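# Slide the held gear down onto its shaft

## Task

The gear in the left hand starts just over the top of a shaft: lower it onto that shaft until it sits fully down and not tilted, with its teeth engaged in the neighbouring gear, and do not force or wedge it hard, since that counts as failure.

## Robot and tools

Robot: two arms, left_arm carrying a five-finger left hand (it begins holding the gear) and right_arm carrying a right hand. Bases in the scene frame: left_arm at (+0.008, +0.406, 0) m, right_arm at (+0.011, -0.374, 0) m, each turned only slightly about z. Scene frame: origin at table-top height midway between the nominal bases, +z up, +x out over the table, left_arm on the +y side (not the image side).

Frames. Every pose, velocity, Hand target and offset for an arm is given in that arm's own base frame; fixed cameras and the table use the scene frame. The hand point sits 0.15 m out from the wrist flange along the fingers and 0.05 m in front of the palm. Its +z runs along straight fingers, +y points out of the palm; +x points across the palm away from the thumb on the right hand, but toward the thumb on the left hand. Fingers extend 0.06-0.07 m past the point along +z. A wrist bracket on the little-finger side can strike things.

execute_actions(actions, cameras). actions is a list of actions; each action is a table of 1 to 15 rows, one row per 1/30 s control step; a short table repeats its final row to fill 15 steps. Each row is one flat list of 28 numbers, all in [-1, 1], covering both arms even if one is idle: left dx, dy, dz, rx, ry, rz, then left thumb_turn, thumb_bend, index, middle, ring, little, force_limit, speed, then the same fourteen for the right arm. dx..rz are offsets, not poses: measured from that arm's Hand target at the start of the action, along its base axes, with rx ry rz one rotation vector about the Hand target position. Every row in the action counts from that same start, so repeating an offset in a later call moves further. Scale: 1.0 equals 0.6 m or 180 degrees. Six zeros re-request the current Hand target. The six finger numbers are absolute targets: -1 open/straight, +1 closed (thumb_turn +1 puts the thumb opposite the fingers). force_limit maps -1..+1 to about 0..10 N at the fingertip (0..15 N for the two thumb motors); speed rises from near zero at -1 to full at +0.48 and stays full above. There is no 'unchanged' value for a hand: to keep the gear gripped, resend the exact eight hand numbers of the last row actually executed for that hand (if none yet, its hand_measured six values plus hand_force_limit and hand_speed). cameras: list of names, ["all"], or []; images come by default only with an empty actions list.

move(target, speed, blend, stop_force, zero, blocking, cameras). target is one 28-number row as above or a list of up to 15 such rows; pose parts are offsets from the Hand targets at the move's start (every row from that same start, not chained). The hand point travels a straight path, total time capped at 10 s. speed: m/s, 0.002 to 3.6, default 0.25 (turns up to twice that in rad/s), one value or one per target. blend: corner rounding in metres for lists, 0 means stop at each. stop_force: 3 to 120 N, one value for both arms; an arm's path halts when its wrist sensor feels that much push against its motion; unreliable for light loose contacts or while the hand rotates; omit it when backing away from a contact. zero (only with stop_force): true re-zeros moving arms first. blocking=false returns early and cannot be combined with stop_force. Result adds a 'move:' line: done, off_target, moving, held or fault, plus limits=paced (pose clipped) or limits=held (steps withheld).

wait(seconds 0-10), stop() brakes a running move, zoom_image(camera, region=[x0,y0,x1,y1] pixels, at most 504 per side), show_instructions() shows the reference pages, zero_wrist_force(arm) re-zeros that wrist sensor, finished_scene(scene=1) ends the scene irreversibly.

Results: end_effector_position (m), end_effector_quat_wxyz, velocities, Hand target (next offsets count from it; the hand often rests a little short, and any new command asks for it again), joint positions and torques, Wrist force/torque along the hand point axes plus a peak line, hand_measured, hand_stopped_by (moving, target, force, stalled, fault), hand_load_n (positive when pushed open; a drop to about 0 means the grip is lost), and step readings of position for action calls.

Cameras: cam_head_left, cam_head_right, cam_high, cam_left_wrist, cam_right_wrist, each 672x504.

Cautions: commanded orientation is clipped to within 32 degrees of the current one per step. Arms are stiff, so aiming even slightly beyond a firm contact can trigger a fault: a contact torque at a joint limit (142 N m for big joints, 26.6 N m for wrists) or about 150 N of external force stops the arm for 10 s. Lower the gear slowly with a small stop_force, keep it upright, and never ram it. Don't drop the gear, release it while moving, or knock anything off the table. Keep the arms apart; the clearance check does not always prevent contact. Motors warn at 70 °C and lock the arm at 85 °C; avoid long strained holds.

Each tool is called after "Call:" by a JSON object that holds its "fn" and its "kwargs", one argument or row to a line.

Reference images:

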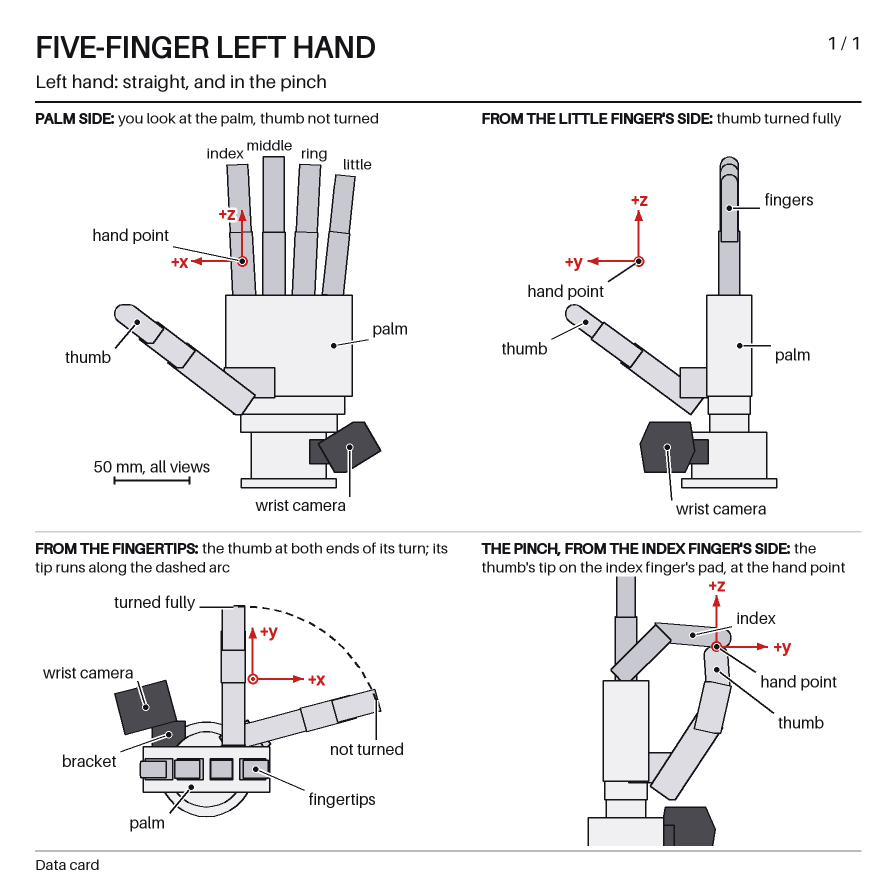

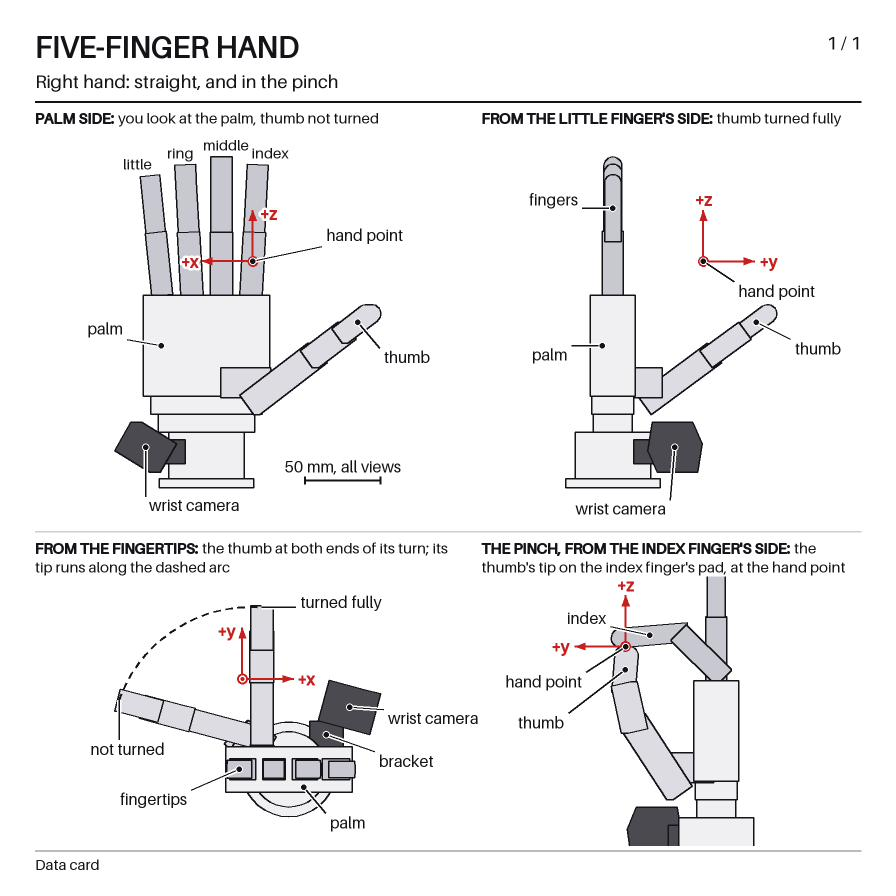

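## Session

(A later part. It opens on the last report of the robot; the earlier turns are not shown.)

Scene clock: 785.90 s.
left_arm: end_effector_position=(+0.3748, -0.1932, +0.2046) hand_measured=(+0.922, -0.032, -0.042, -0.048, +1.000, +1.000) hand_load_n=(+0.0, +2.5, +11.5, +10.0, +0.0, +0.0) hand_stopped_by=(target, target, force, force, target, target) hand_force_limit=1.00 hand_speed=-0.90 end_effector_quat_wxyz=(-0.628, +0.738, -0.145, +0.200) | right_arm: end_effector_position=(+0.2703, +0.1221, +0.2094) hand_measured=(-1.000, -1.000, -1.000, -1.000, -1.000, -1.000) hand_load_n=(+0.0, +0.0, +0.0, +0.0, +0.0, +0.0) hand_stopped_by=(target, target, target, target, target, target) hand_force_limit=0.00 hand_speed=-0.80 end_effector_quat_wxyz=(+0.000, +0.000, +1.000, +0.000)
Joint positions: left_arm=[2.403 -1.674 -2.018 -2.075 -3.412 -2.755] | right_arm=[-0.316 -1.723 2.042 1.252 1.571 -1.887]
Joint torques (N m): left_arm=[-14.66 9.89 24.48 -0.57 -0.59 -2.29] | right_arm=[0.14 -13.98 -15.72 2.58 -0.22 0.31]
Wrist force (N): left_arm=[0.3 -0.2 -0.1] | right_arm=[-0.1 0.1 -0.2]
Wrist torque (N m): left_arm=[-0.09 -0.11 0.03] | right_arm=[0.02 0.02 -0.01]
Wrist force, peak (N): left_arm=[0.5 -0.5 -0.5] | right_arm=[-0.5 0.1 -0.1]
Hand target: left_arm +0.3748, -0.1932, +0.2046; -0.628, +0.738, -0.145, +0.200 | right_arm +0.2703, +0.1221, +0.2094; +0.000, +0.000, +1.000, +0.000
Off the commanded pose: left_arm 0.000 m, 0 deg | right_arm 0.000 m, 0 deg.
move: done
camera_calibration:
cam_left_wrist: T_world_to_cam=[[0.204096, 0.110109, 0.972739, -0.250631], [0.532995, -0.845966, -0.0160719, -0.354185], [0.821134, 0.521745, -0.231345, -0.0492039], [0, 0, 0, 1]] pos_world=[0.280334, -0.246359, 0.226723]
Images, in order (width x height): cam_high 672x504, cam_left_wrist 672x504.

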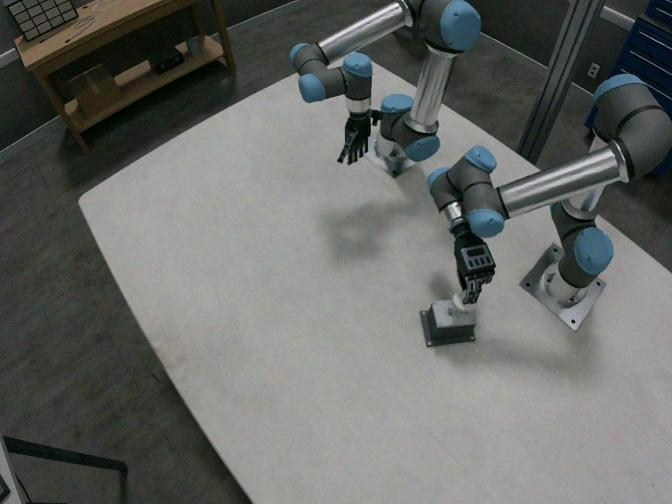

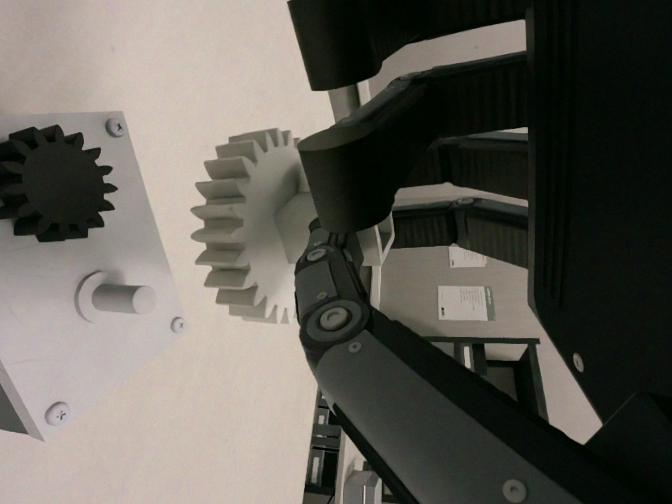

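Call:
{"fn": "move", "kwargs": {
  "target": [0.0163,-0.0417,-0.0568,0,0,0,0.922,-0.032,-0.040,-0.048,1.0,1.0,1.0,-0.9,0.4162,0.2965,0.0177,0.3034,-0.1216,0.5478,-1,-1,0.8,0.8,0.8,0.8,0,0.3],
  "speed": 0.25,
  "cameras": ["all"]
}}

Scene clock: 1032.50 s.
left_arm: end_effector_position=(+0.3846, -0.2182, +0.1705) hand_measured=(+0.922, -0.032, -0.042, -0.048, +1.000, +1.000) hand_load_n=(+0.0, +2.0, +11.5, +10.5, +0.0, +0.0) hand_stopped_by=(target, target, force, force, target, target) hand_force_limit=1.00 hand_speed=-0.90 end_effector_quat_wxyz=(-0.628, +0.738, -0.145, +0.200) | right_arm: end_effector_position=(+0.5200, +0.3000, +0.2200) hand_measured=(-1.000, -1.000, +0.800, +0.800, +0.800, +0.800) hand_load_n=(+0.0, +0.0, +0.0, +0.0, +0.0, +0.0) hand_stopped_by=(target, target, target, target, target, target) hand_force_limit=0.00 hand_speed=0.30 end_effector_quat_wxyz=(-0.161, +0.724, -0.539, -0.401)
Joint positions: left_arm=[2.377 -1.788 -1.978 -2.046 -3.435 -2.802] | right_arm=[0.004 -0.476 0.654 1.965 0.842 -3.652]
Joint torques (N m): left_arm=[-15.1 13.72 23.55 2.15 -0.65 -2.21] | right_arm=[11.81 -53.51 -22.69 4.13 0.9 -1.41]
Wrist force (N): left_arm=[0.5 -0.1 -0.5] | right_arm=[-1.4 1.0 0.6]
Wrist torque (N m): left_arm=[-0.06 -0.14 0.07] | right_arm=[0.06 0.34 -0.11]
Wrist force, peak (N): left_arm=[0.8 -0.1 -0.6] | right_arm=[-2.0 1.0 0.5]
Hand target: left_arm +0.3846, -0.2182, +0.1705; -0.628, +0.738, -0.145, +0.200 | right_arm +0.5200, +0.3000, +0.2200; -0.161, +0.724, -0.539, -0.401
Off the commanded pose: left_arm 0.000 m, 0 deg | right_arm 0.000 m, 0 deg.
move: done
camera_calibration:
cam_left_wrist: T_world_to_cam=[[0.203811, 0.109804, 0.972833, -0.216717], [0.533302, -0.845769, -0.0162663, -0.381187], [0.821006, 0.522129, -0.230936, -0.0519813], [0, 0, 0, 1]] pos_world=[0.290134, -0.271459, 0.192624]
cam_right_wrist: T_world_to_cam=[[-0.846655, -0.532142, -0.000198475, 0.599966], [-0.0830698, 0.131798, 0.98779, -0.209374], [-0.525618, 0.836334, -0.155793, 0.168933], [0, 0, 0, 1]] pos_world=[0.579365, 0.205578, 0.233255]

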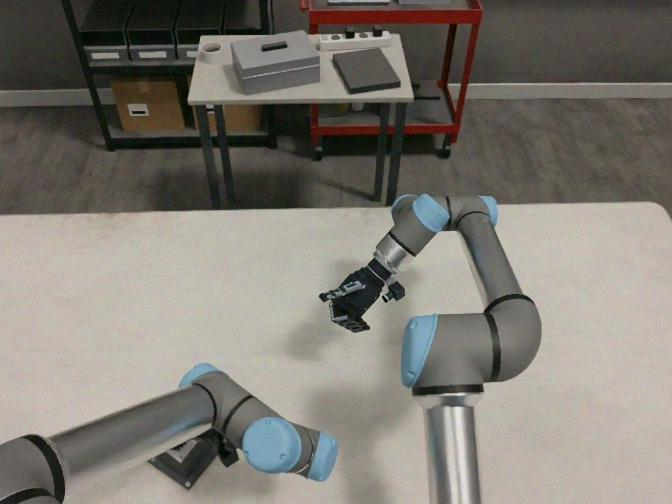

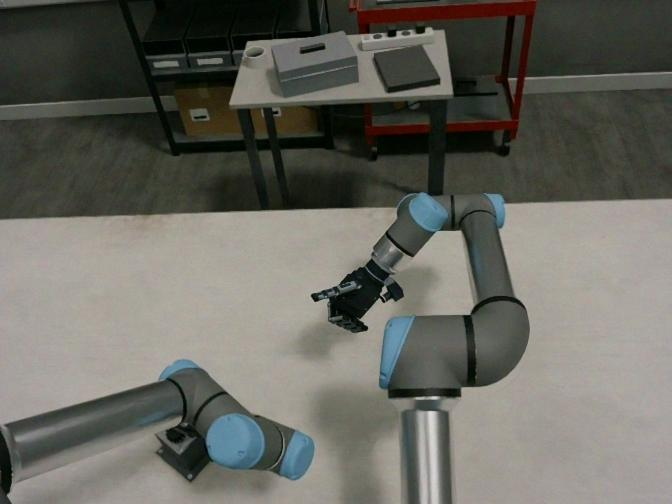

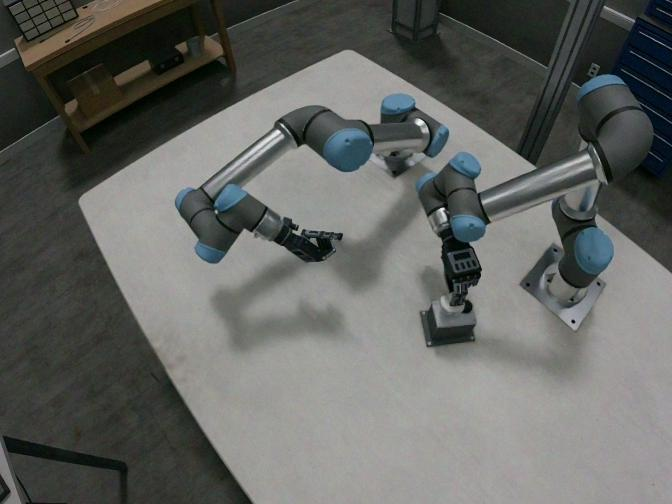

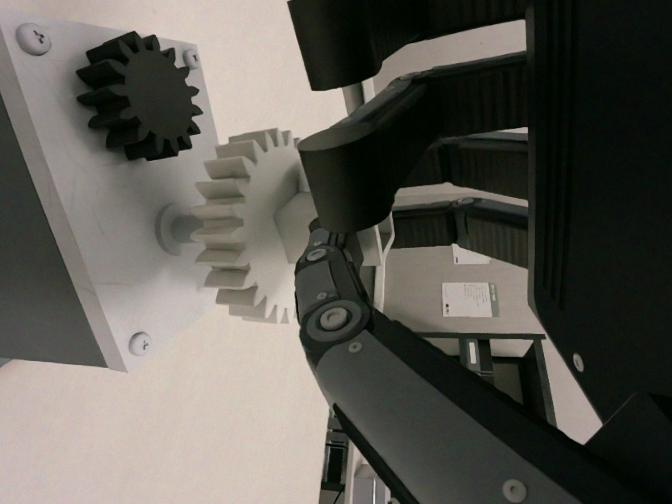

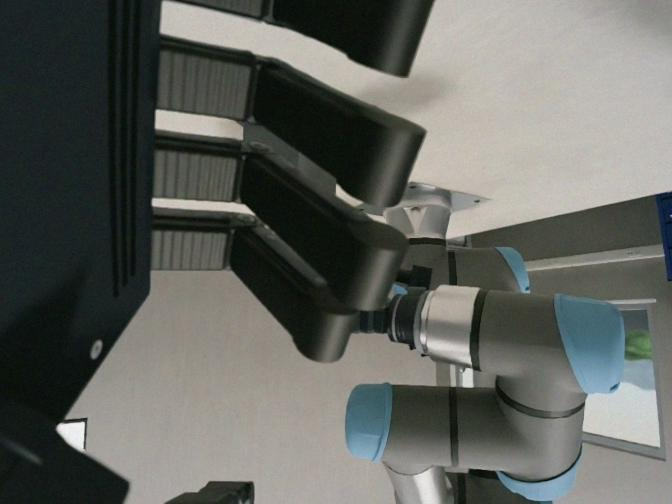

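Call:
{"fn": "move", "kwargs": {
  "target": [0,0,0,0,0,0,0.922,-0.032,-0.040,-0.048,1.0,1.0,1.0,-0.9,-0.0625,0.205,-0.0702,0,0,0,-1,-1,-1,-1,-1,-1,0,0.3],
  "speed": 0.12,
  "cameras": ["cam_right_wrist","cam_high"]
}}

Scene clock: 1048.33 s.
left_arm: end_effector_position=(+0.3846, -0.2182, +0.1705) hand_measured=(+0.922, -0.032, -0.042, -0.048, +1.000, +1.000) hand_load_n=(+0.0, +2.5, +11.5, +10.0, +0.0, +0.0) hand_stopped_by=(target, target, force, force, target, target) hand_force_limit=1.00 hand_speed=-0.90 end_effector_quat_wxyz=(-0.628, +0.738, -0.145, +0.200) | right_arm: end_effector_position=(+0.4825, +0.4229, +0.1779) hand_measured=(-1.000, -1.000, -1.000, -1.000, -1.000, -1.000) hand_load_n=(+0.0, -0.5, +0.0, +0.0, +0.0, +0.0) hand_stopped_by=(target, target, target, target, target, target) hand_force_limit=0.00 hand_speed=0.30 end_effector_quat_wxyz=(-0.161, +0.724, -0.539, -0.401) end_effector_velocity=(+0.000, +0.002, +0.000) end_effector_angular_velocity=(+0.000, -0.002, +0.000)
Joint positions: left_arm=[2.377 -1.788 -1.978 -2.046 -3.435 -2.802] | right_arm=[0.189 -0.429 0.633 1.779 0.754 -3.424]
Joint velocities: left_arm=[within noise] | right_arm=[0.003 0.002 -0.005 -0.001 -0.001 0.003]
Joint torques (N m): left_arm=[-14.86 13.53 23.19 1.88 -0.71 -2.33] | right_arm=[15.15 -54.41 -23.82 1.47 -2.23 1.39]
Wrist force (N): left_arm=[0.3 -0.1 -0.4] | right_arm=[-1.3 0.9 0.3]
Wrist torque (N m): left_arm=[-0.06 -0.12 0.06] | right_arm=[0.08 0.33 -0.18]
Wrist force, peak (N): left_arm=[0.6 -0.3 -0.6] | right_arm=[-1.9 1.0 1.0]
Hand target: left_arm +0.3846, -0.2182, +0.1705; -0.628, +0.738, -0.145, +0.200 | right_arm +0.4825, +0.4230, +0.1779; -0.161, +0.724, -0.539, -0.401
Off the commanded pose: left_arm 0.000 m, 0 deg | right_arm 0.000 m, 0 deg.
move: done
camera_calibration:
cam_right_wrist: T_world_to_cam=[[-0.846583, -0.532257, -0.000176385, 0.633602], [-0.0830719, 0.131803, 0.987789, -0.187101], [-0.525734, 0.83626, -0.155798, 0.0399663], [0, 0, 0, 1]] pos_world=[0.541866, 0.328478, 0.191155]
Images, in order (width x height): cam_high 672x504, cam_right_wrist 672x504.

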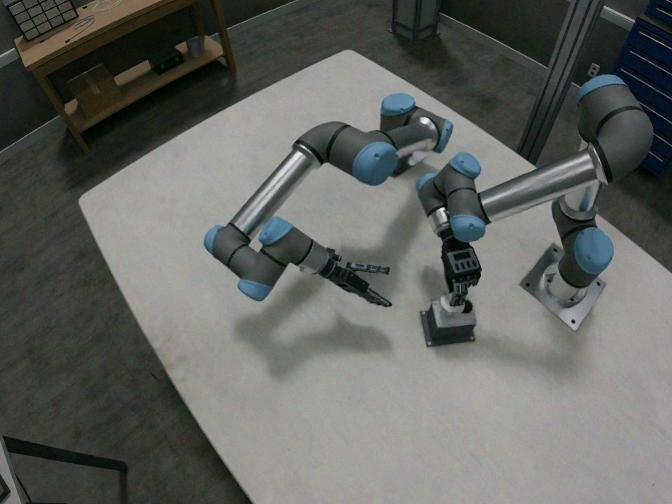

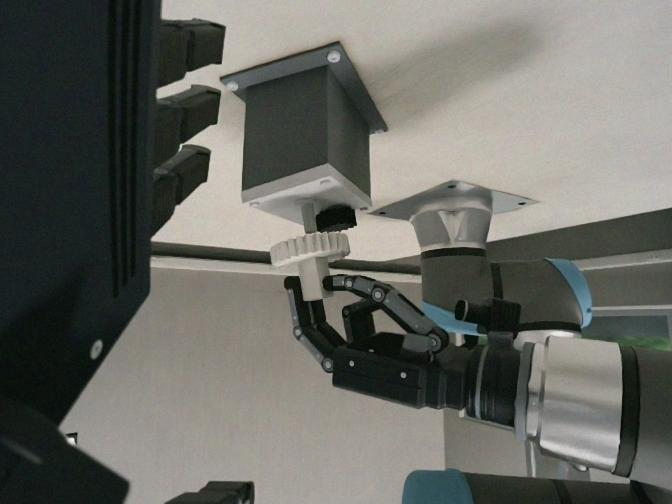

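Call:
{"fn": "zoom_image", "kwargs": {
  "camera": "cam_right_wrist",
  "region": [200, 150, 400, 320]
}}

Call:
{"fn": "zoom_image", "kwargs": {
  "camera": "cam_right_wrist",
  "region": [200, 20, 400, 190]
}}

Scaled by 2.520 from the camera's 672x504 image, which has a finer 960x720 frame.

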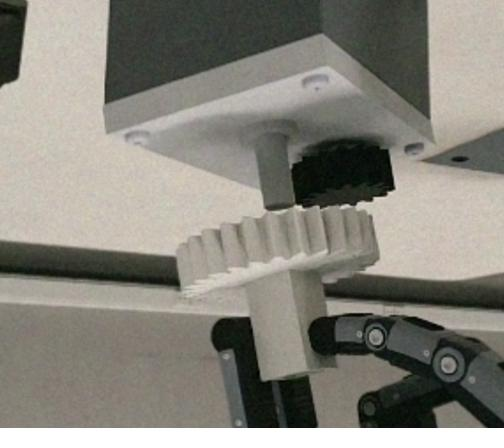

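Scaled by 2.520 from the camera's 672x504 image, which has a finer 960x720 frame.

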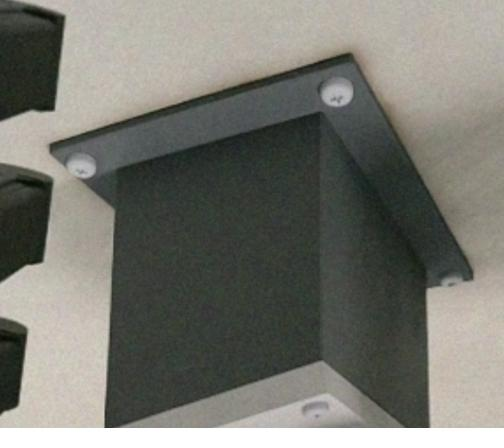

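Call:
{"fn": "zoom_image", "kwargs": {
  "camera": "cam_right_wrist",
  "region": [265, 190, 365, 240]
}}

Call:
{"fn": "zoom_image", "kwargs": {
  "camera": "cam_right_wrist",
  "region": [265, 225, 365, 305]
}}

Call:
{"fn": "zoom_image", "kwargs": {
  "camera": "cam_left_wrist",
  "region": [130, 110, 330, 340]
}}

Scaled by 5.040 from the camera's 672x504 image, which has a finer 960x720 frame.

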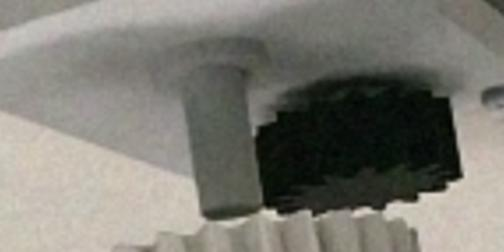

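Scaled by 5.040 from the camera's 672x504 image, which has a finer 960x720 frame.

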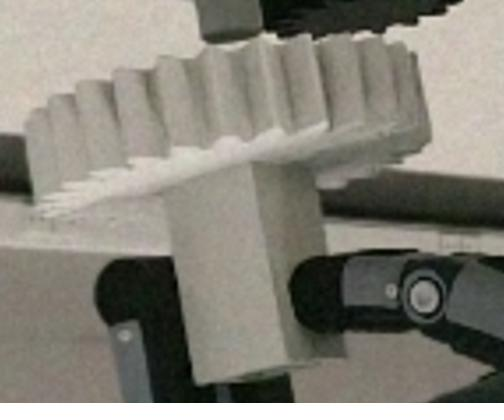

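This scene's latest camera images include none from cam_left_wrist. They are from: cam_high, cam_right_wrist. cam_left_wrist's image comes with the result of a call that names it in "cameras".

Call:
{"fn": "move", "kwargs": {
  "target": [0,0,0,0,0,0,0.922,-0.032,-0.040,-0.048,1.0,1.0,1.0,-0.9,-0.0313,0.1027,-0.0300,0,0,0,-1,-1,-1,-1,-1,-1,0,0.3],
  "speed": 0.1,
  "cameras": ["cam_right_wrist","cam_left_wrist","cam_high"]
}}

Call:
{"fn": "zoom_image", "kwargs": {
  "camera": "cam_right_wrist",
  "region": [220, 150, 400, 340]
}}

Call:
{"fn": "zoom_image", "kwargs": {
  "camera": "cam_left_wrist",
  "region": [130, 110, 330, 340]
}}

Scene clock: 1097.17 s.
left_arm: end_effector_position=(+0.3846, -0.2182, +0.1705) hand_measured=(+0.922, -0.032, -0.042, -0.048, +1.000, +1.000) hand_load_n=(+0.0, +2.5, +11.5, +10.0, +0.0, +0.0) hand_stopped_by=(target, target, force, force, target, target) hand_force_limit=1.00 hand_speed=-0.90 end_effector_quat_wxyz=(-0.628, +0.738, -0.145, +0.200) | right_arm: end_effector_position=(+0.4637, +0.4846, +0.1599) hand_measured=(-1.000, -1.000, -1.000, -1.000, -1.000, -1.000) hand_load_n=(+0.0, +0.0, +0.0, +0.0, +0.0, +0.0) hand_stopped_by=(target, target, target, target, target, target) hand_force_limit=0.00 hand_speed=0.30 end_effector_quat_wxyz=(-0.161, +0.724, -0.539, -0.401)
Joint positions: left_arm=[2.377 -1.788 -1.978 -2.046 -3.435 -2.802] | right_arm=[0.284 -0.371 0.539 1.718 0.721 -3.293]
Joint torques (N m): left_arm=[-15.14 13.5 23.43 1.04 -0.69 -2.25] | right_arm=[11.11 -55.29 -22.89 3.92 -2.48 1.99]
Wrist force (N): left_arm=[0.3 -0.1 -0.5] | right_arm=[-1.4 0.9 0.6]
Wrist torque (N m): left_arm=[-0.05 -0.12 0.06] | right_arm=[0.06 0.33 -0.23]
Wrist force, peak (N): left_arm=[0.7 -0.1 -0.7] | right_arm=[-1.6 0.8 1.2]
Hand target: left_arm +0.3846, -0.2182, +0.1705; -0.628, +0.738, -0.145, +0.200 | right_arm +0.4637, +0.4847, +0.1599; -0.161, +0.724, -0.539, -0.401
Off the commanded pose: left_arm 0.000 m, 0 deg | right_arm 0.000 m, 0 deg.
move: done
camera_calibration:
cam_left_wrist: T_world_to_cam=[[0.203811, 0.109804, 0.972833, -0.216717], [0.533302, -0.845769, -0.0162663, -0.381187], [0.821006, 0.522129, -0.230936, -0.0519813], [0, 0, 0, 1]] pos_world=[0.290134, -0.271459, 0.192624]
cam_right_wrist: T_world_to_cam=[[-0.846583, -0.532257, -0.000176385, 0.65047], [-0.0830719, 0.131803, 0.987789, -0.178903], [-0.525734, 0.83626, -0.155798, -0.0242511], [0, 0, 0, 1]] pos_world=[0.523066, 0.390078, 0.173055]
Images, in order (width x height): cam_high 672x504, cam_left_wrist 672x504, cam_right_wrist 672x504.

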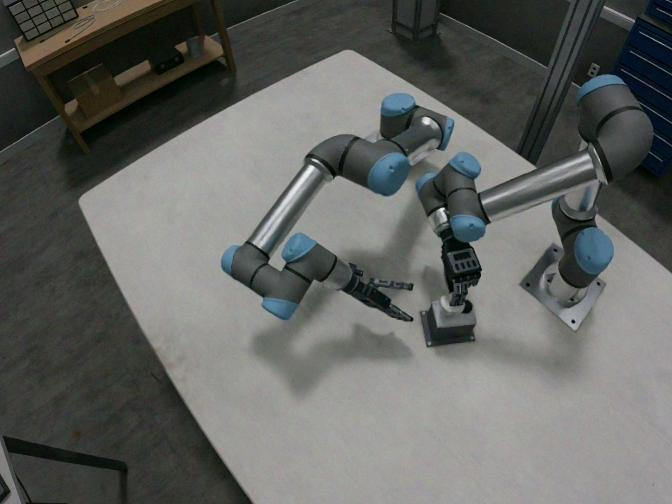

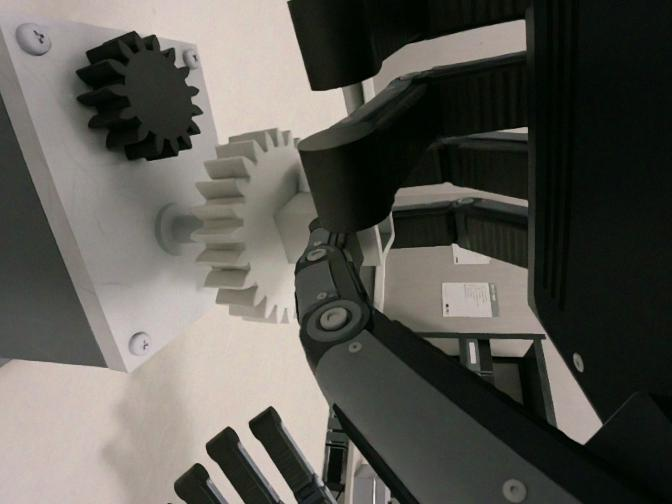

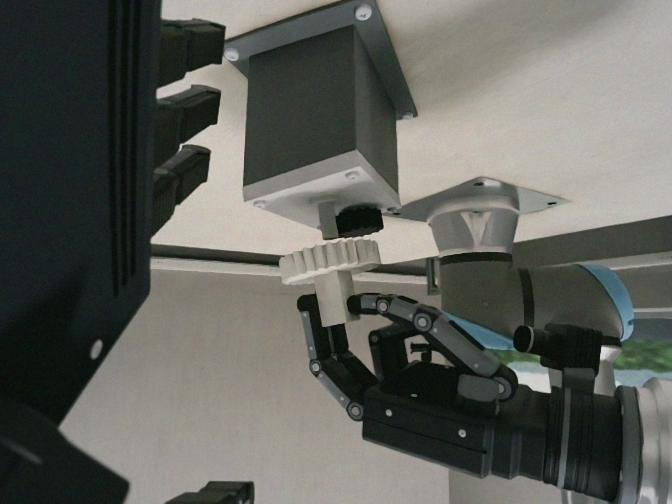

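Scaled by 2.653 from the camera's 672x504 image, which has a finer 960x720 frame.

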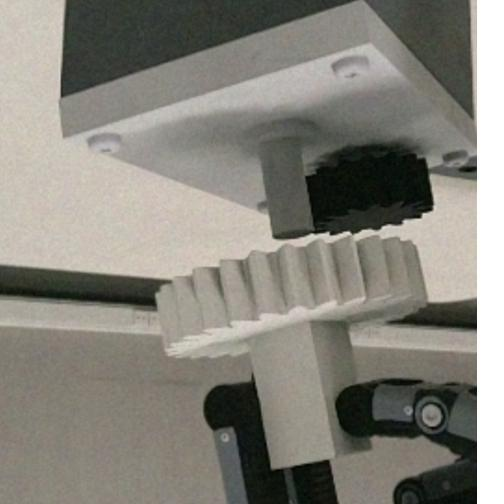

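Scaled by 2.191 from the camera's 672x504 image, which has a finer 960x720 frame.

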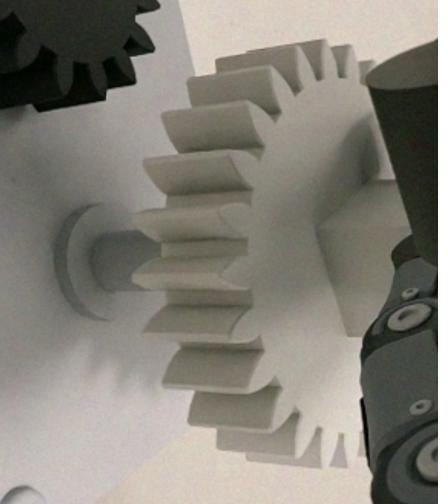

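Call:
{"fn": "zoom_image", "kwargs": {
  "camera": "cam_right_wrist",
  "region": [270, 185, 390, 285]
}}

Call:
{"fn": "zoom_image", "kwargs": {
  "camera": "cam_right_wrist",
  "region": [270, 235, 390, 335]
}}

Scaled by 4.200 from the camera's 672x504 image, which has a finer 960x720 frame.

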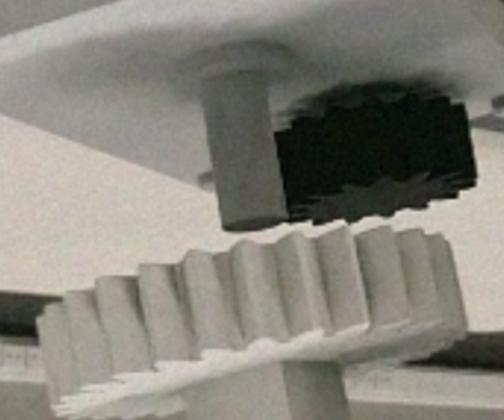

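Scaled by 4.200 from the camera's 672x504 image, which has a finer 960x720 frame.

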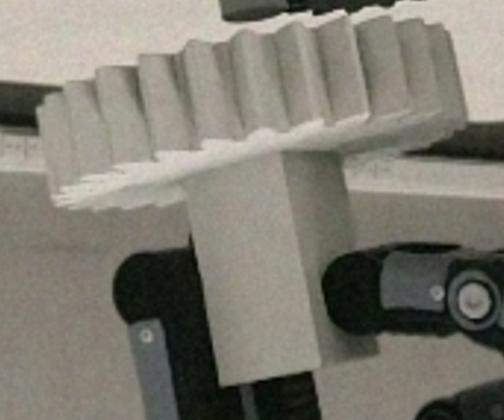

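Call:
{"fn": "move", "kwargs": {
  "target": [-0.0025,-0.0002,-0.00825,-0.00277,0.00414,0,0.922,-0.032,-0.040,-0.048,1.0,1.0,1.0,-0.9,0,0,0,0,0,0,-1,-1,-1,-1,-1,-1,0,0.3],
  "speed": 0.03,
  "cameras": ["cam_right_wrist","cam_left_wrist"]
}}

Call:
{"fn": "zoom_image", "kwargs": {
  "camera": "cam_right_wrist",
  "region": [270, 185, 390, 285]
}}

Call:
{"fn": "zoom_image", "kwargs": {
  "camera": "cam_right_wrist",
  "region": [270, 235, 390, 335]
}}

Call:
{"fn": "zoom_image", "kwargs": {
  "camera": "cam_left_wrist",
  "region": [130, 110, 330, 340]
}}

Call:
{"fn": "zoom_image", "kwargs": {
  "camera": "cam_left_wrist",
  "region": [160, 170, 280, 280]
}}

Scene clock: 1156.23 s.
left_arm: end_effector_position=(+0.3831, -0.2183, +0.1656) hand_measured=(+0.922, -0.032, -0.042, -0.048, +1.000, +1.000) hand_load_n=(+0.0, +2.5, +11.5, +10.0, +0.0, +0.0) hand_stopped_by=(target, target, force, force, target, target) hand_force_limit=1.00 hand_speed=-0.90 end_effector_quat_wxyz=(-0.624, +0.742, -0.148, +0.195) | right_arm: end_effector_position=(+0.4637, +0.4847, +0.1599) hand_measured=(-1.000, -1.000, -1.000, -1.000, -1.000, -1.000) hand_load_n=(+0.0, +0.0, +0.0, +0.0, +0.0, +0.0) hand_stopped_by=(target, target, target, target, target, target) hand_force_limit=0.00 hand_speed=0.30 end_effector_quat_wxyz=(-0.161, +0.724, -0.539, -0.401)
Joint positions: left_arm=[2.377 -1.784 -1.994 -1.994 -3.442 -2.756] | right_arm=[0.284 -0.37 0.539 1.718 0.721 -3.293]
Joint torques (N m): left_arm=[15.23 40.15 8.91 2.05 -0.61 1.94] | right_arm=[10.99 -56.09 -23.78 3.97 -1.85 1.39]
Wrist force (N): left_arm=[0.4 -0.1 -0.3] | right_arm=[-1.3 0.8 0.6]
Wrist torque (N m): left_arm=[-0.08 -0.14 -0.07] | right_arm=[0.04 0.33 -0.23]
Wrist force, peak (N): left_arm=[0.8 0.1 -0.4] | right_arm=[-1.4 1.0 0.6]
Hand target: left_arm +0.3831, -0.2183, +0.1656; -0.624, +0.742, -0.148, +0.195 | right_arm +0.4637, +0.4847, +0.1599; -0.161, +0.724, -0.539, -0.401
Off the commanded pose: left_arm 0.000 m, 0 deg | right_arm 0.000 m, 0 deg.
move: done
camera_calibration:
cam_left_wrist: T_world_to_cam=[[0.21632, 0.11806, 0.969158, -0.213899], [0.53308, -0.845915, -0.0159391, -0.380639], [0.817943, 0.520087, -0.245923, -0.0485938], [0, 0, 0, 1]] pos_world=[0.288929, -0.271462, 0.189285]
cam_right_wrist: T_world_to_cam=[[-0.84659, -0.532246, -0.0000929384, 0.650508], [-0.0830005, 0.131848, 0.987789, -0.178971], [-0.525734, 0.83626, -0.155798, -0.0243349], [0, 0, 0, 1]] pos_world=[0.523065, 0.390178, 0.173055]
Images, in order (width x height): cam_left_wrist 672x504, cam_right_wrist 672x504.

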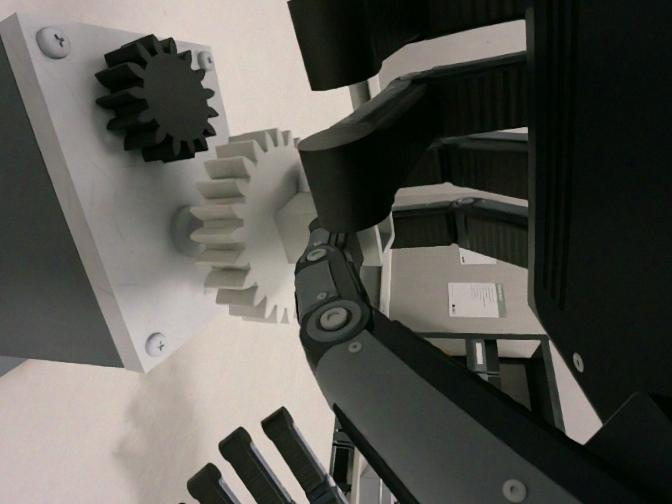

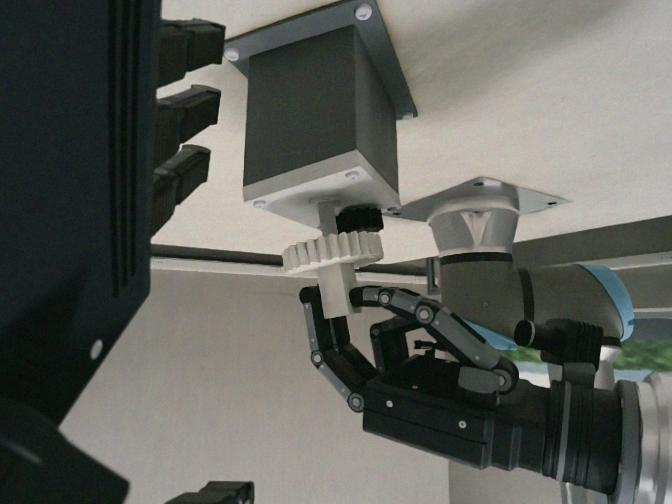

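Scaled by 4.200 from the camera's 672x504 image, which has a finer 960x720 frame.

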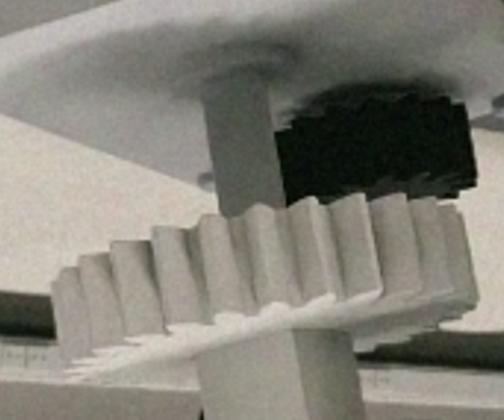

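Scaled by 4.200 from the camera's 672x504 image, which has a finer 960x720 frame.

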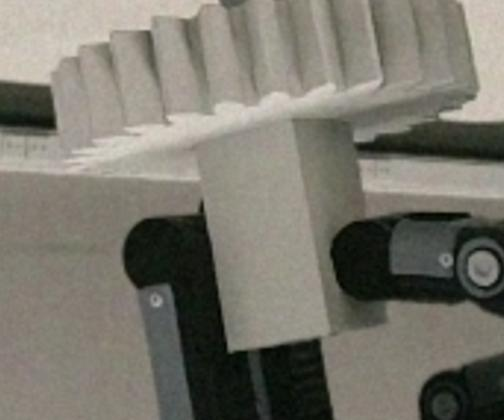

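Scaled by 2.191 from the camera's 672x504 image, which has a finer 960x720 frame.

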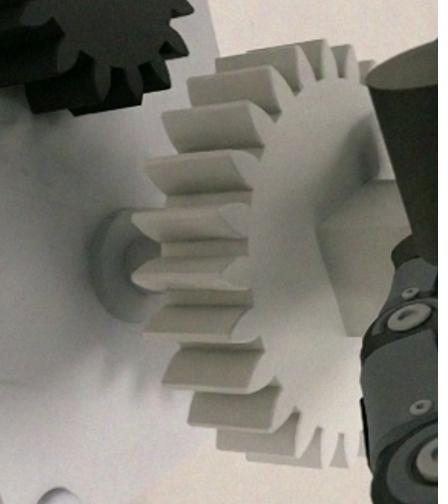

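Scaled by 4.200 from the camera's 672x504 image, which has a finer 960x720 frame.

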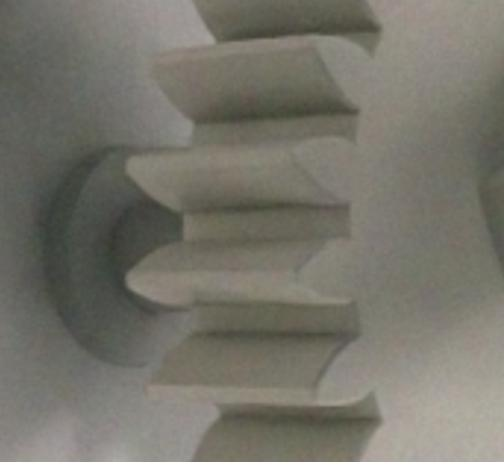

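Call:
{"fn": "move", "kwargs": {
  "target": [0.0015,0.0011,-0.0132,0,0,0,0.922,-0.032,-0.040,-0.048,1.0,1.0,1.0,-0.9,0,0,0,0,0,0,-1,-1,-1,-1,-1,-1,0,0.3],
  "speed": 0.008,
  "stop_force": 4,
  "cameras": ["cam_right_wrist","cam_left_wrist"]
}}

Call:
{"fn": "zoom_image", "kwargs": {
  "camera": "cam_right_wrist",
  "region": [270, 185, 390, 285]
}}

Call:
{"fn": "zoom_image", "kwargs": {
  "camera": "cam_left_wrist",
  "region": [160, 170, 280, 280]
}}

Scene clock: 1207.40 s.
left_arm: end_effector_position=(+0.3840, -0.2177, +0.1577) hand_measured=(+0.922, -0.032, -0.042, -0.048, +1.000, +1.000) hand_load_n=(+0.0, +2.5, +11.5, +10.0, +0.0, +0.0) hand_stopped_by=(target, target, force, force, target, target) hand_force_limit=1.00 hand_speed=-0.90 end_effector_quat_wxyz=(-0.624, +0.742, -0.148, +0.195) | right_arm: end_effector_position=(+0.4637, +0.4847, +0.1599) hand_measured=(-1.000, -1.000, -1.000, -1.000, -1.000, -1.000) hand_load_n=(+0.0, +0.0, +0.0, +0.0, +0.0, +0.0) hand_stopped_by=(target, target, target, target, target, target) hand_force_limit=0.00 hand_speed=0.30 end_effector_quat_wxyz=(-0.161, +0.724, -0.539, -0.401)
Joint positions: left_arm=[2.38 -1.796 -2.005 -1.966 -3.44 -2.751] | right_arm=[0.284 -0.37 0.539 1.718 0.721 -3.293]
Joint torques (N m): left_arm=[15.33 13.62 8.55 2.3 2.07 1.98] | right_arm=[12.5 -54.24 -23.52 3.83 -0.66 -0.69]
Wrist force (N): left_arm=[0.5 -0.2 -0.2] | right_arm=[-1.2 0.8 0.8]
Wrist torque (N m): left_arm=[-0.09 -0.14 -0.06] | right_arm=[0.02 0.30 -0.22]
Wrist force, peak (N): left_arm=[0.8 -0.3 -0.3] | right_arm=[-1.5 0.9 0.7]
Hand target: left_arm +0.3840, -0.2177, +0.1577; -0.624, +0.742, -0.148, +0.195 | right_arm +0.4637, +0.4847, +0.1599; -0.161, +0.724, -0.539, -0.401
Off the commanded pose: left_arm 0.000 m, 0 deg | right_arm 0.000 m, 0 deg.
move: done
camera_calibration:
cam_left_wrist: T_world_to_cam=[[0.21644, 0.118246, 0.969109, -0.206495], [0.533028, -0.84595, -0.015827, -0.380667], [0.817946, 0.519988, -0.246126, -0.0516278], [0, 0, 0, 1]] pos_world=[0.289829, -0.270762, 0.181384]
cam_right_wrist: T_world_to_cam=[[-0.84659, -0.532246, -0.0000929384, 0.650508], [-0.0830005, 0.131848, 0.987789, -0.178971], [-0.525734, 0.83626, -0.155798, -0.0243349], [0, 0, 0, 1]] pos_world=[0.523065, 0.390178, 0.173055]
Images, in order (width x height): cam_left_wrist 672x504, cam_right_wrist 672x504.

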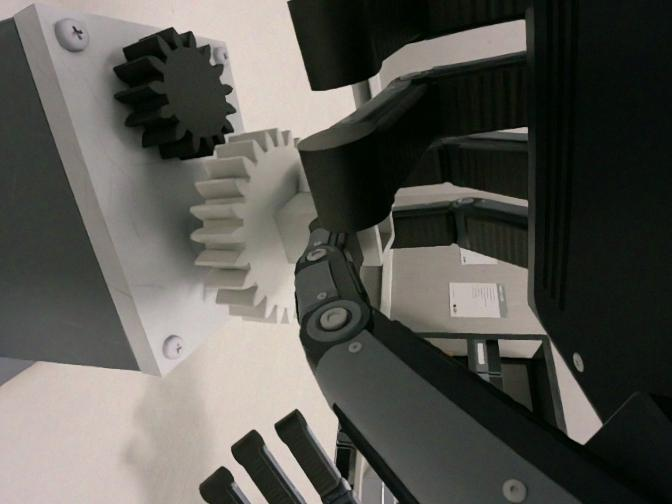

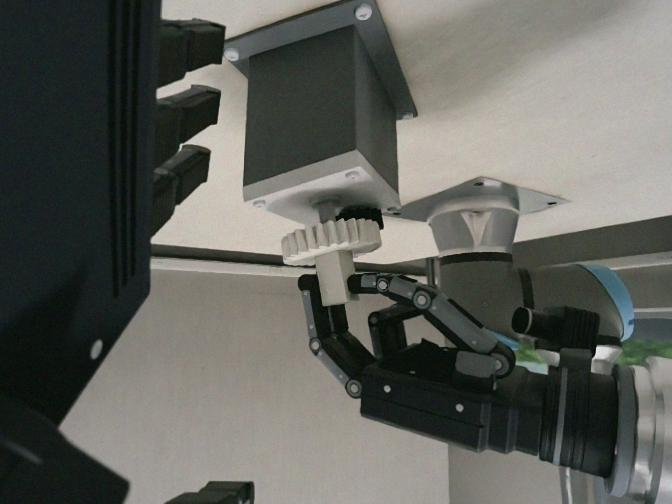

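Scaled by 4.200 from the camera's 672x504 image, which has a finer 960x720 frame.

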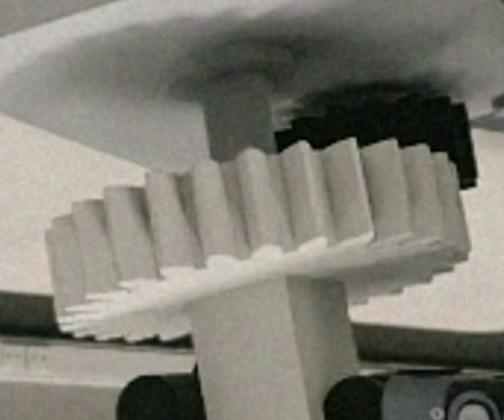

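Scaled by 4.200 from the camera's 672x504 image, which has a finer 960x720 frame.

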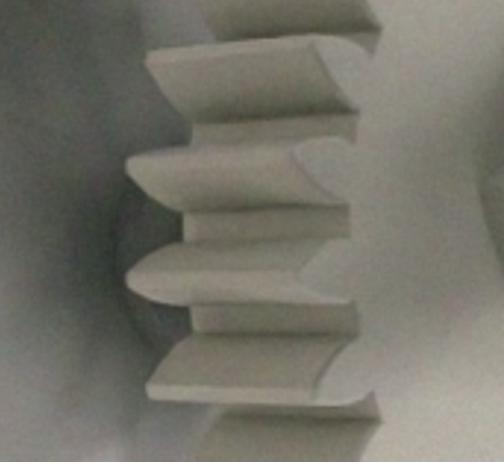

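Call:
{"fn": "move", "kwargs": {
  "target": [-0.00103,-0.0002,-0.00013,0.00156,0.00115,-0.01375,0.922,-0.032,-0.040,-0.048,1.0,1.0,1.0,-0.9,0,0,0,0,0,0,-1,-1,-1,-1,-1,-1,0,0.3],
  "speed": 0.03
}}

Call:
{"fn": "move", "kwargs": {
  "target": [0.00103,0.00076,-0.00908,0,0,0,0.922,-0.032,-0.040,-0.048,1.0,1.0,1.0,-0.9,0,0,0,0,0,0,-1,-1,-1,-1,-1,-1,0,0.3],
  "speed": 0.008,
  "stop_force": 4,
  "cameras": ["cam_right_wrist","cam_left_wrist"]
}}

Call:
{"fn": "zoom_image", "kwargs": {
  "camera": "cam_right_wrist",
  "region": [270, 165, 390, 265]
}}

Call:
{"fn": "zoom_image", "kwargs": {
  "camera": "cam_left_wrist",
  "region": [120, 20, 300, 170]
}}

Call:
{"fn": "zoom_image", "kwargs": {
  "camera": "cam_left_wrist",
  "region": [160, 150, 280, 300]
}}

Scene clock: 1268.03 s.
left_arm: end_effector_position=(+0.3833, -0.2178, +0.1576) hand_measured=(+0.922, -0.032, -0.042, -0.048, +1.000, +1.000) hand_load_n=(+0.0, +2.5, +11.5, +10.0, +0.0, +0.0) hand_stopped_by=(target, target, force, force, target, target) hand_force_limit=1.00 hand_speed=-0.90 end_effector_quat_wxyz=(-0.621, +0.737, -0.166, +0.207) | right_arm: end_effector_position=(+0.4637, +0.4847, +0.1599) hand_measured=(-1.000, -1.000, -1.000, -1.000, -1.000, -1.000) hand_load_n=(+0.0, +0.0, +0.0, +0.5, +0.0, +0.5) hand_stopped_by=(target, target, target, target, target, target) hand_force_limit=0.00 hand_speed=0.30 end_effector_quat_wxyz=(-0.161, +0.724, -0.539, -0.401)
Joint positions: left_arm=[2.376 -1.771 -2.049 -1.886 -3.405 -2.68] | right_arm=[0.284 -0.37 0.539 1.718 0.721 -3.293]
Joint torques (N m): left_arm=[-14.86 39.02 9.57 1.99 2.1 2.02] | right_arm=[10.73 -55.77 -22.68 4.25 -0.71 -1.19]
Wrist force (N): left_arm=[0.2 -0.2 -0.3] | right_arm=[-1.2 0.6 0.5]
Wrist torque (N m): left_arm=[-0.07 -0.11 -0.07] | right_arm=[0.02 0.31 -0.23]
Wrist force, peak (N): left_arm=[0.8 -0.2 -0.4] | right_arm=[-1.5 0.9 0.7]
Hand target: left_arm +0.3833, -0.2178, +0.1576; -0.621, +0.737, -0.166, +0.207 | right_arm +0.4637, +0.4847, +0.1599; -0.161, +0.724, -0.539, -0.401
Off the commanded pose: left_arm 0.000 m, 0 deg | right_arm 0.000 m, 0 deg.
move: done

Scene clock: 1269.60 s.
left_arm: end_effector_position=(+0.3840, -0.2173, +0.1521) hand_measured=(+0.922, -0.032, -0.042, -0.048, +1.000, +1.000) hand_load_n=(+0.0, +2.5, +11.5, +10.0, +0.0, +0.0) hand_stopped_by=(target, target, force, force, target, target) hand_force_limit=1.00 hand_speed=-0.90 end_effector_quat_wxyz=(-0.621, +0.737, -0.166, +0.207) | right_arm: end_effector_position=(+0.4637, +0.4847, +0.1599) hand_measured=(-1.000, -1.000, -1.000, -1.000, -1.000, -1.000) hand_load_n=(+0.0, +0.0, +0.0, +0.0, +0.0, +0.0) hand_stopped_by=(target, target, target, target, target, target) hand_force_limit=0.00 hand_speed=0.30 end_effector_quat_wxyz=(-0.161, +0.724, -0.539, -0.401)
Joint positions: left_arm=[2.378 -1.779 -2.057 -1.865 -3.404 -2.676] | right_arm=[0.284 -0.37 0.539 1.718 0.721 -3.293]
Joint torques (N m): left_arm=[15.3 12.33 8.6 2.49 2.12 2.05] | right_arm=[10.36 -55.13 -24.13 3.87 -0.68 -1.16]
Wrist force (N): left_arm=[0.3 -0.1 -0.3] | right_arm=[-1.1 0.8 0.5]
Wrist torque (N m): left_arm=[-0.06 -0.12 -0.04] | right_arm=[0.04 0.30 -0.22]
Wrist force, peak (N): left_arm=[0.3 -0.3 -0.5] | right_arm=[-1.3 1.1 0.5]
Hand target: left_arm +0.3840, -0.2173, +0.1521; -0.621, +0.737, -0.166, +0.207 | right_arm +0.4637, +0.4847, +0.1599; -0.161, +0.724, -0.539, -0.401
Off the commanded pose: left_arm 0.000 m, 0 deg | right_arm 0.000 m, 0 deg.
move: done
camera_calibration:
cam_left_wrist: T_world_to_cam=[[0.224744, 0.103903, 0.968862, -0.207483], [0.495929, -0.868086, -0.0219432, -0.370113], [0.838776, 0.485418, -0.246626, -0.0685819], [0, 0, 0, 1]] pos_world=[0.287705, -0.266441, 0.175987]
cam_right_wrist: T_world_to_cam=[[-0.846583, -0.532257, -0.000176385, 0.650524], [-0.0830719, 0.131803, 0.987789, -0.178916], [-0.525734, 0.83626, -0.155798, -0.0243347], [0, 0, 0, 1]] pos_world=[0.523066, 0.390178, 0.173055]
Images, in order (width x height): cam_left_wrist 672x504, cam_right_wrist 672x504.

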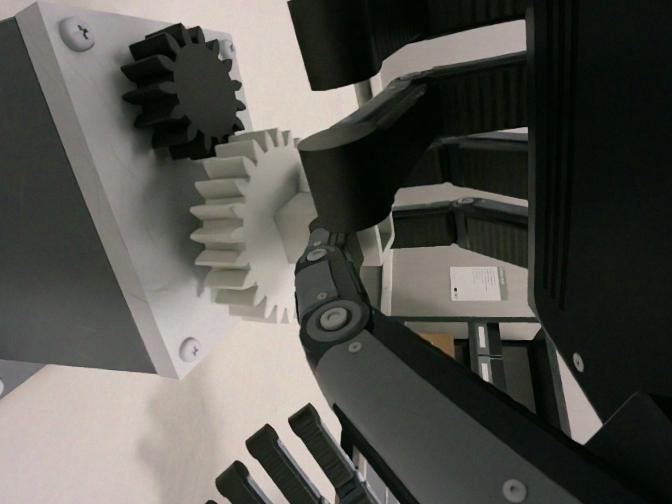

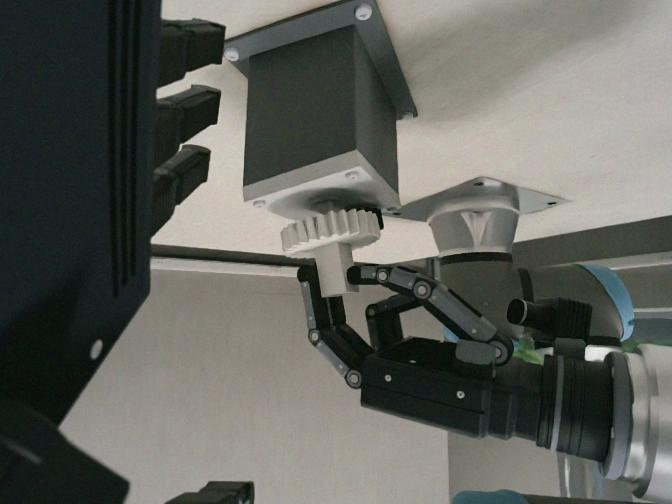

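Scaled by 4.200 from the camera's 672x504 image, which has a finer 960x720 frame.

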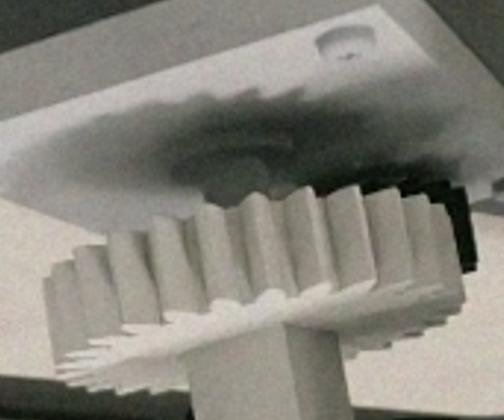

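Scaled by 2.800 from the camera's 672x504 image, which has a finer 960x720 frame.

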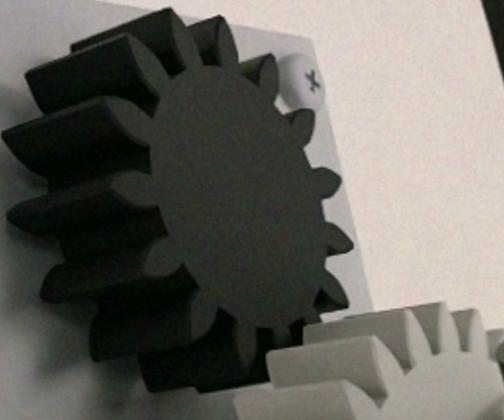

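Scaled by 3.360 from the camera's 672x504 image, which has a finer 960x720 frame.

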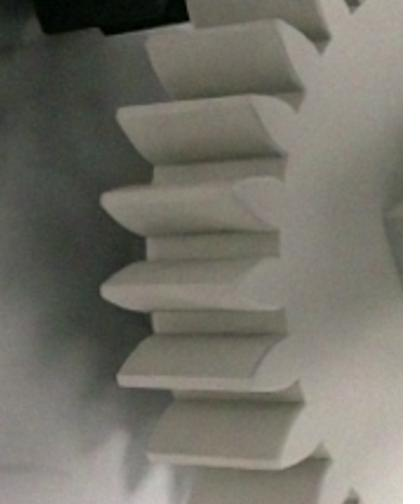

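Call:
{"fn": "zoom_image", "kwargs": {
  "camera": "cam_left_wrist",
  "region": [190, 90, 270, 170]
}}

Call:
{"fn": "zoom_image", "kwargs": {
  "camera": "cam_right_wrist",
  "region": [330, 190, 400, 250]
}}

Scaled by 6.300 from the camera's 672x504 image, which has a finer 960x720 frame.

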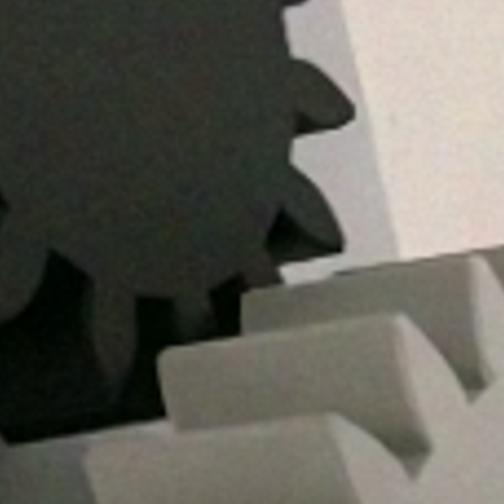

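Scaled by 7.200 from the camera's 672x504 image, which has a finer 960x720 frame.

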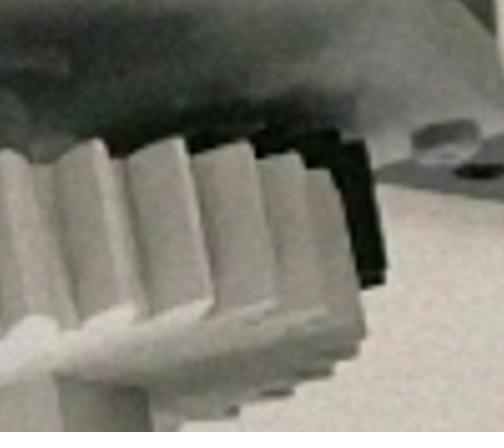

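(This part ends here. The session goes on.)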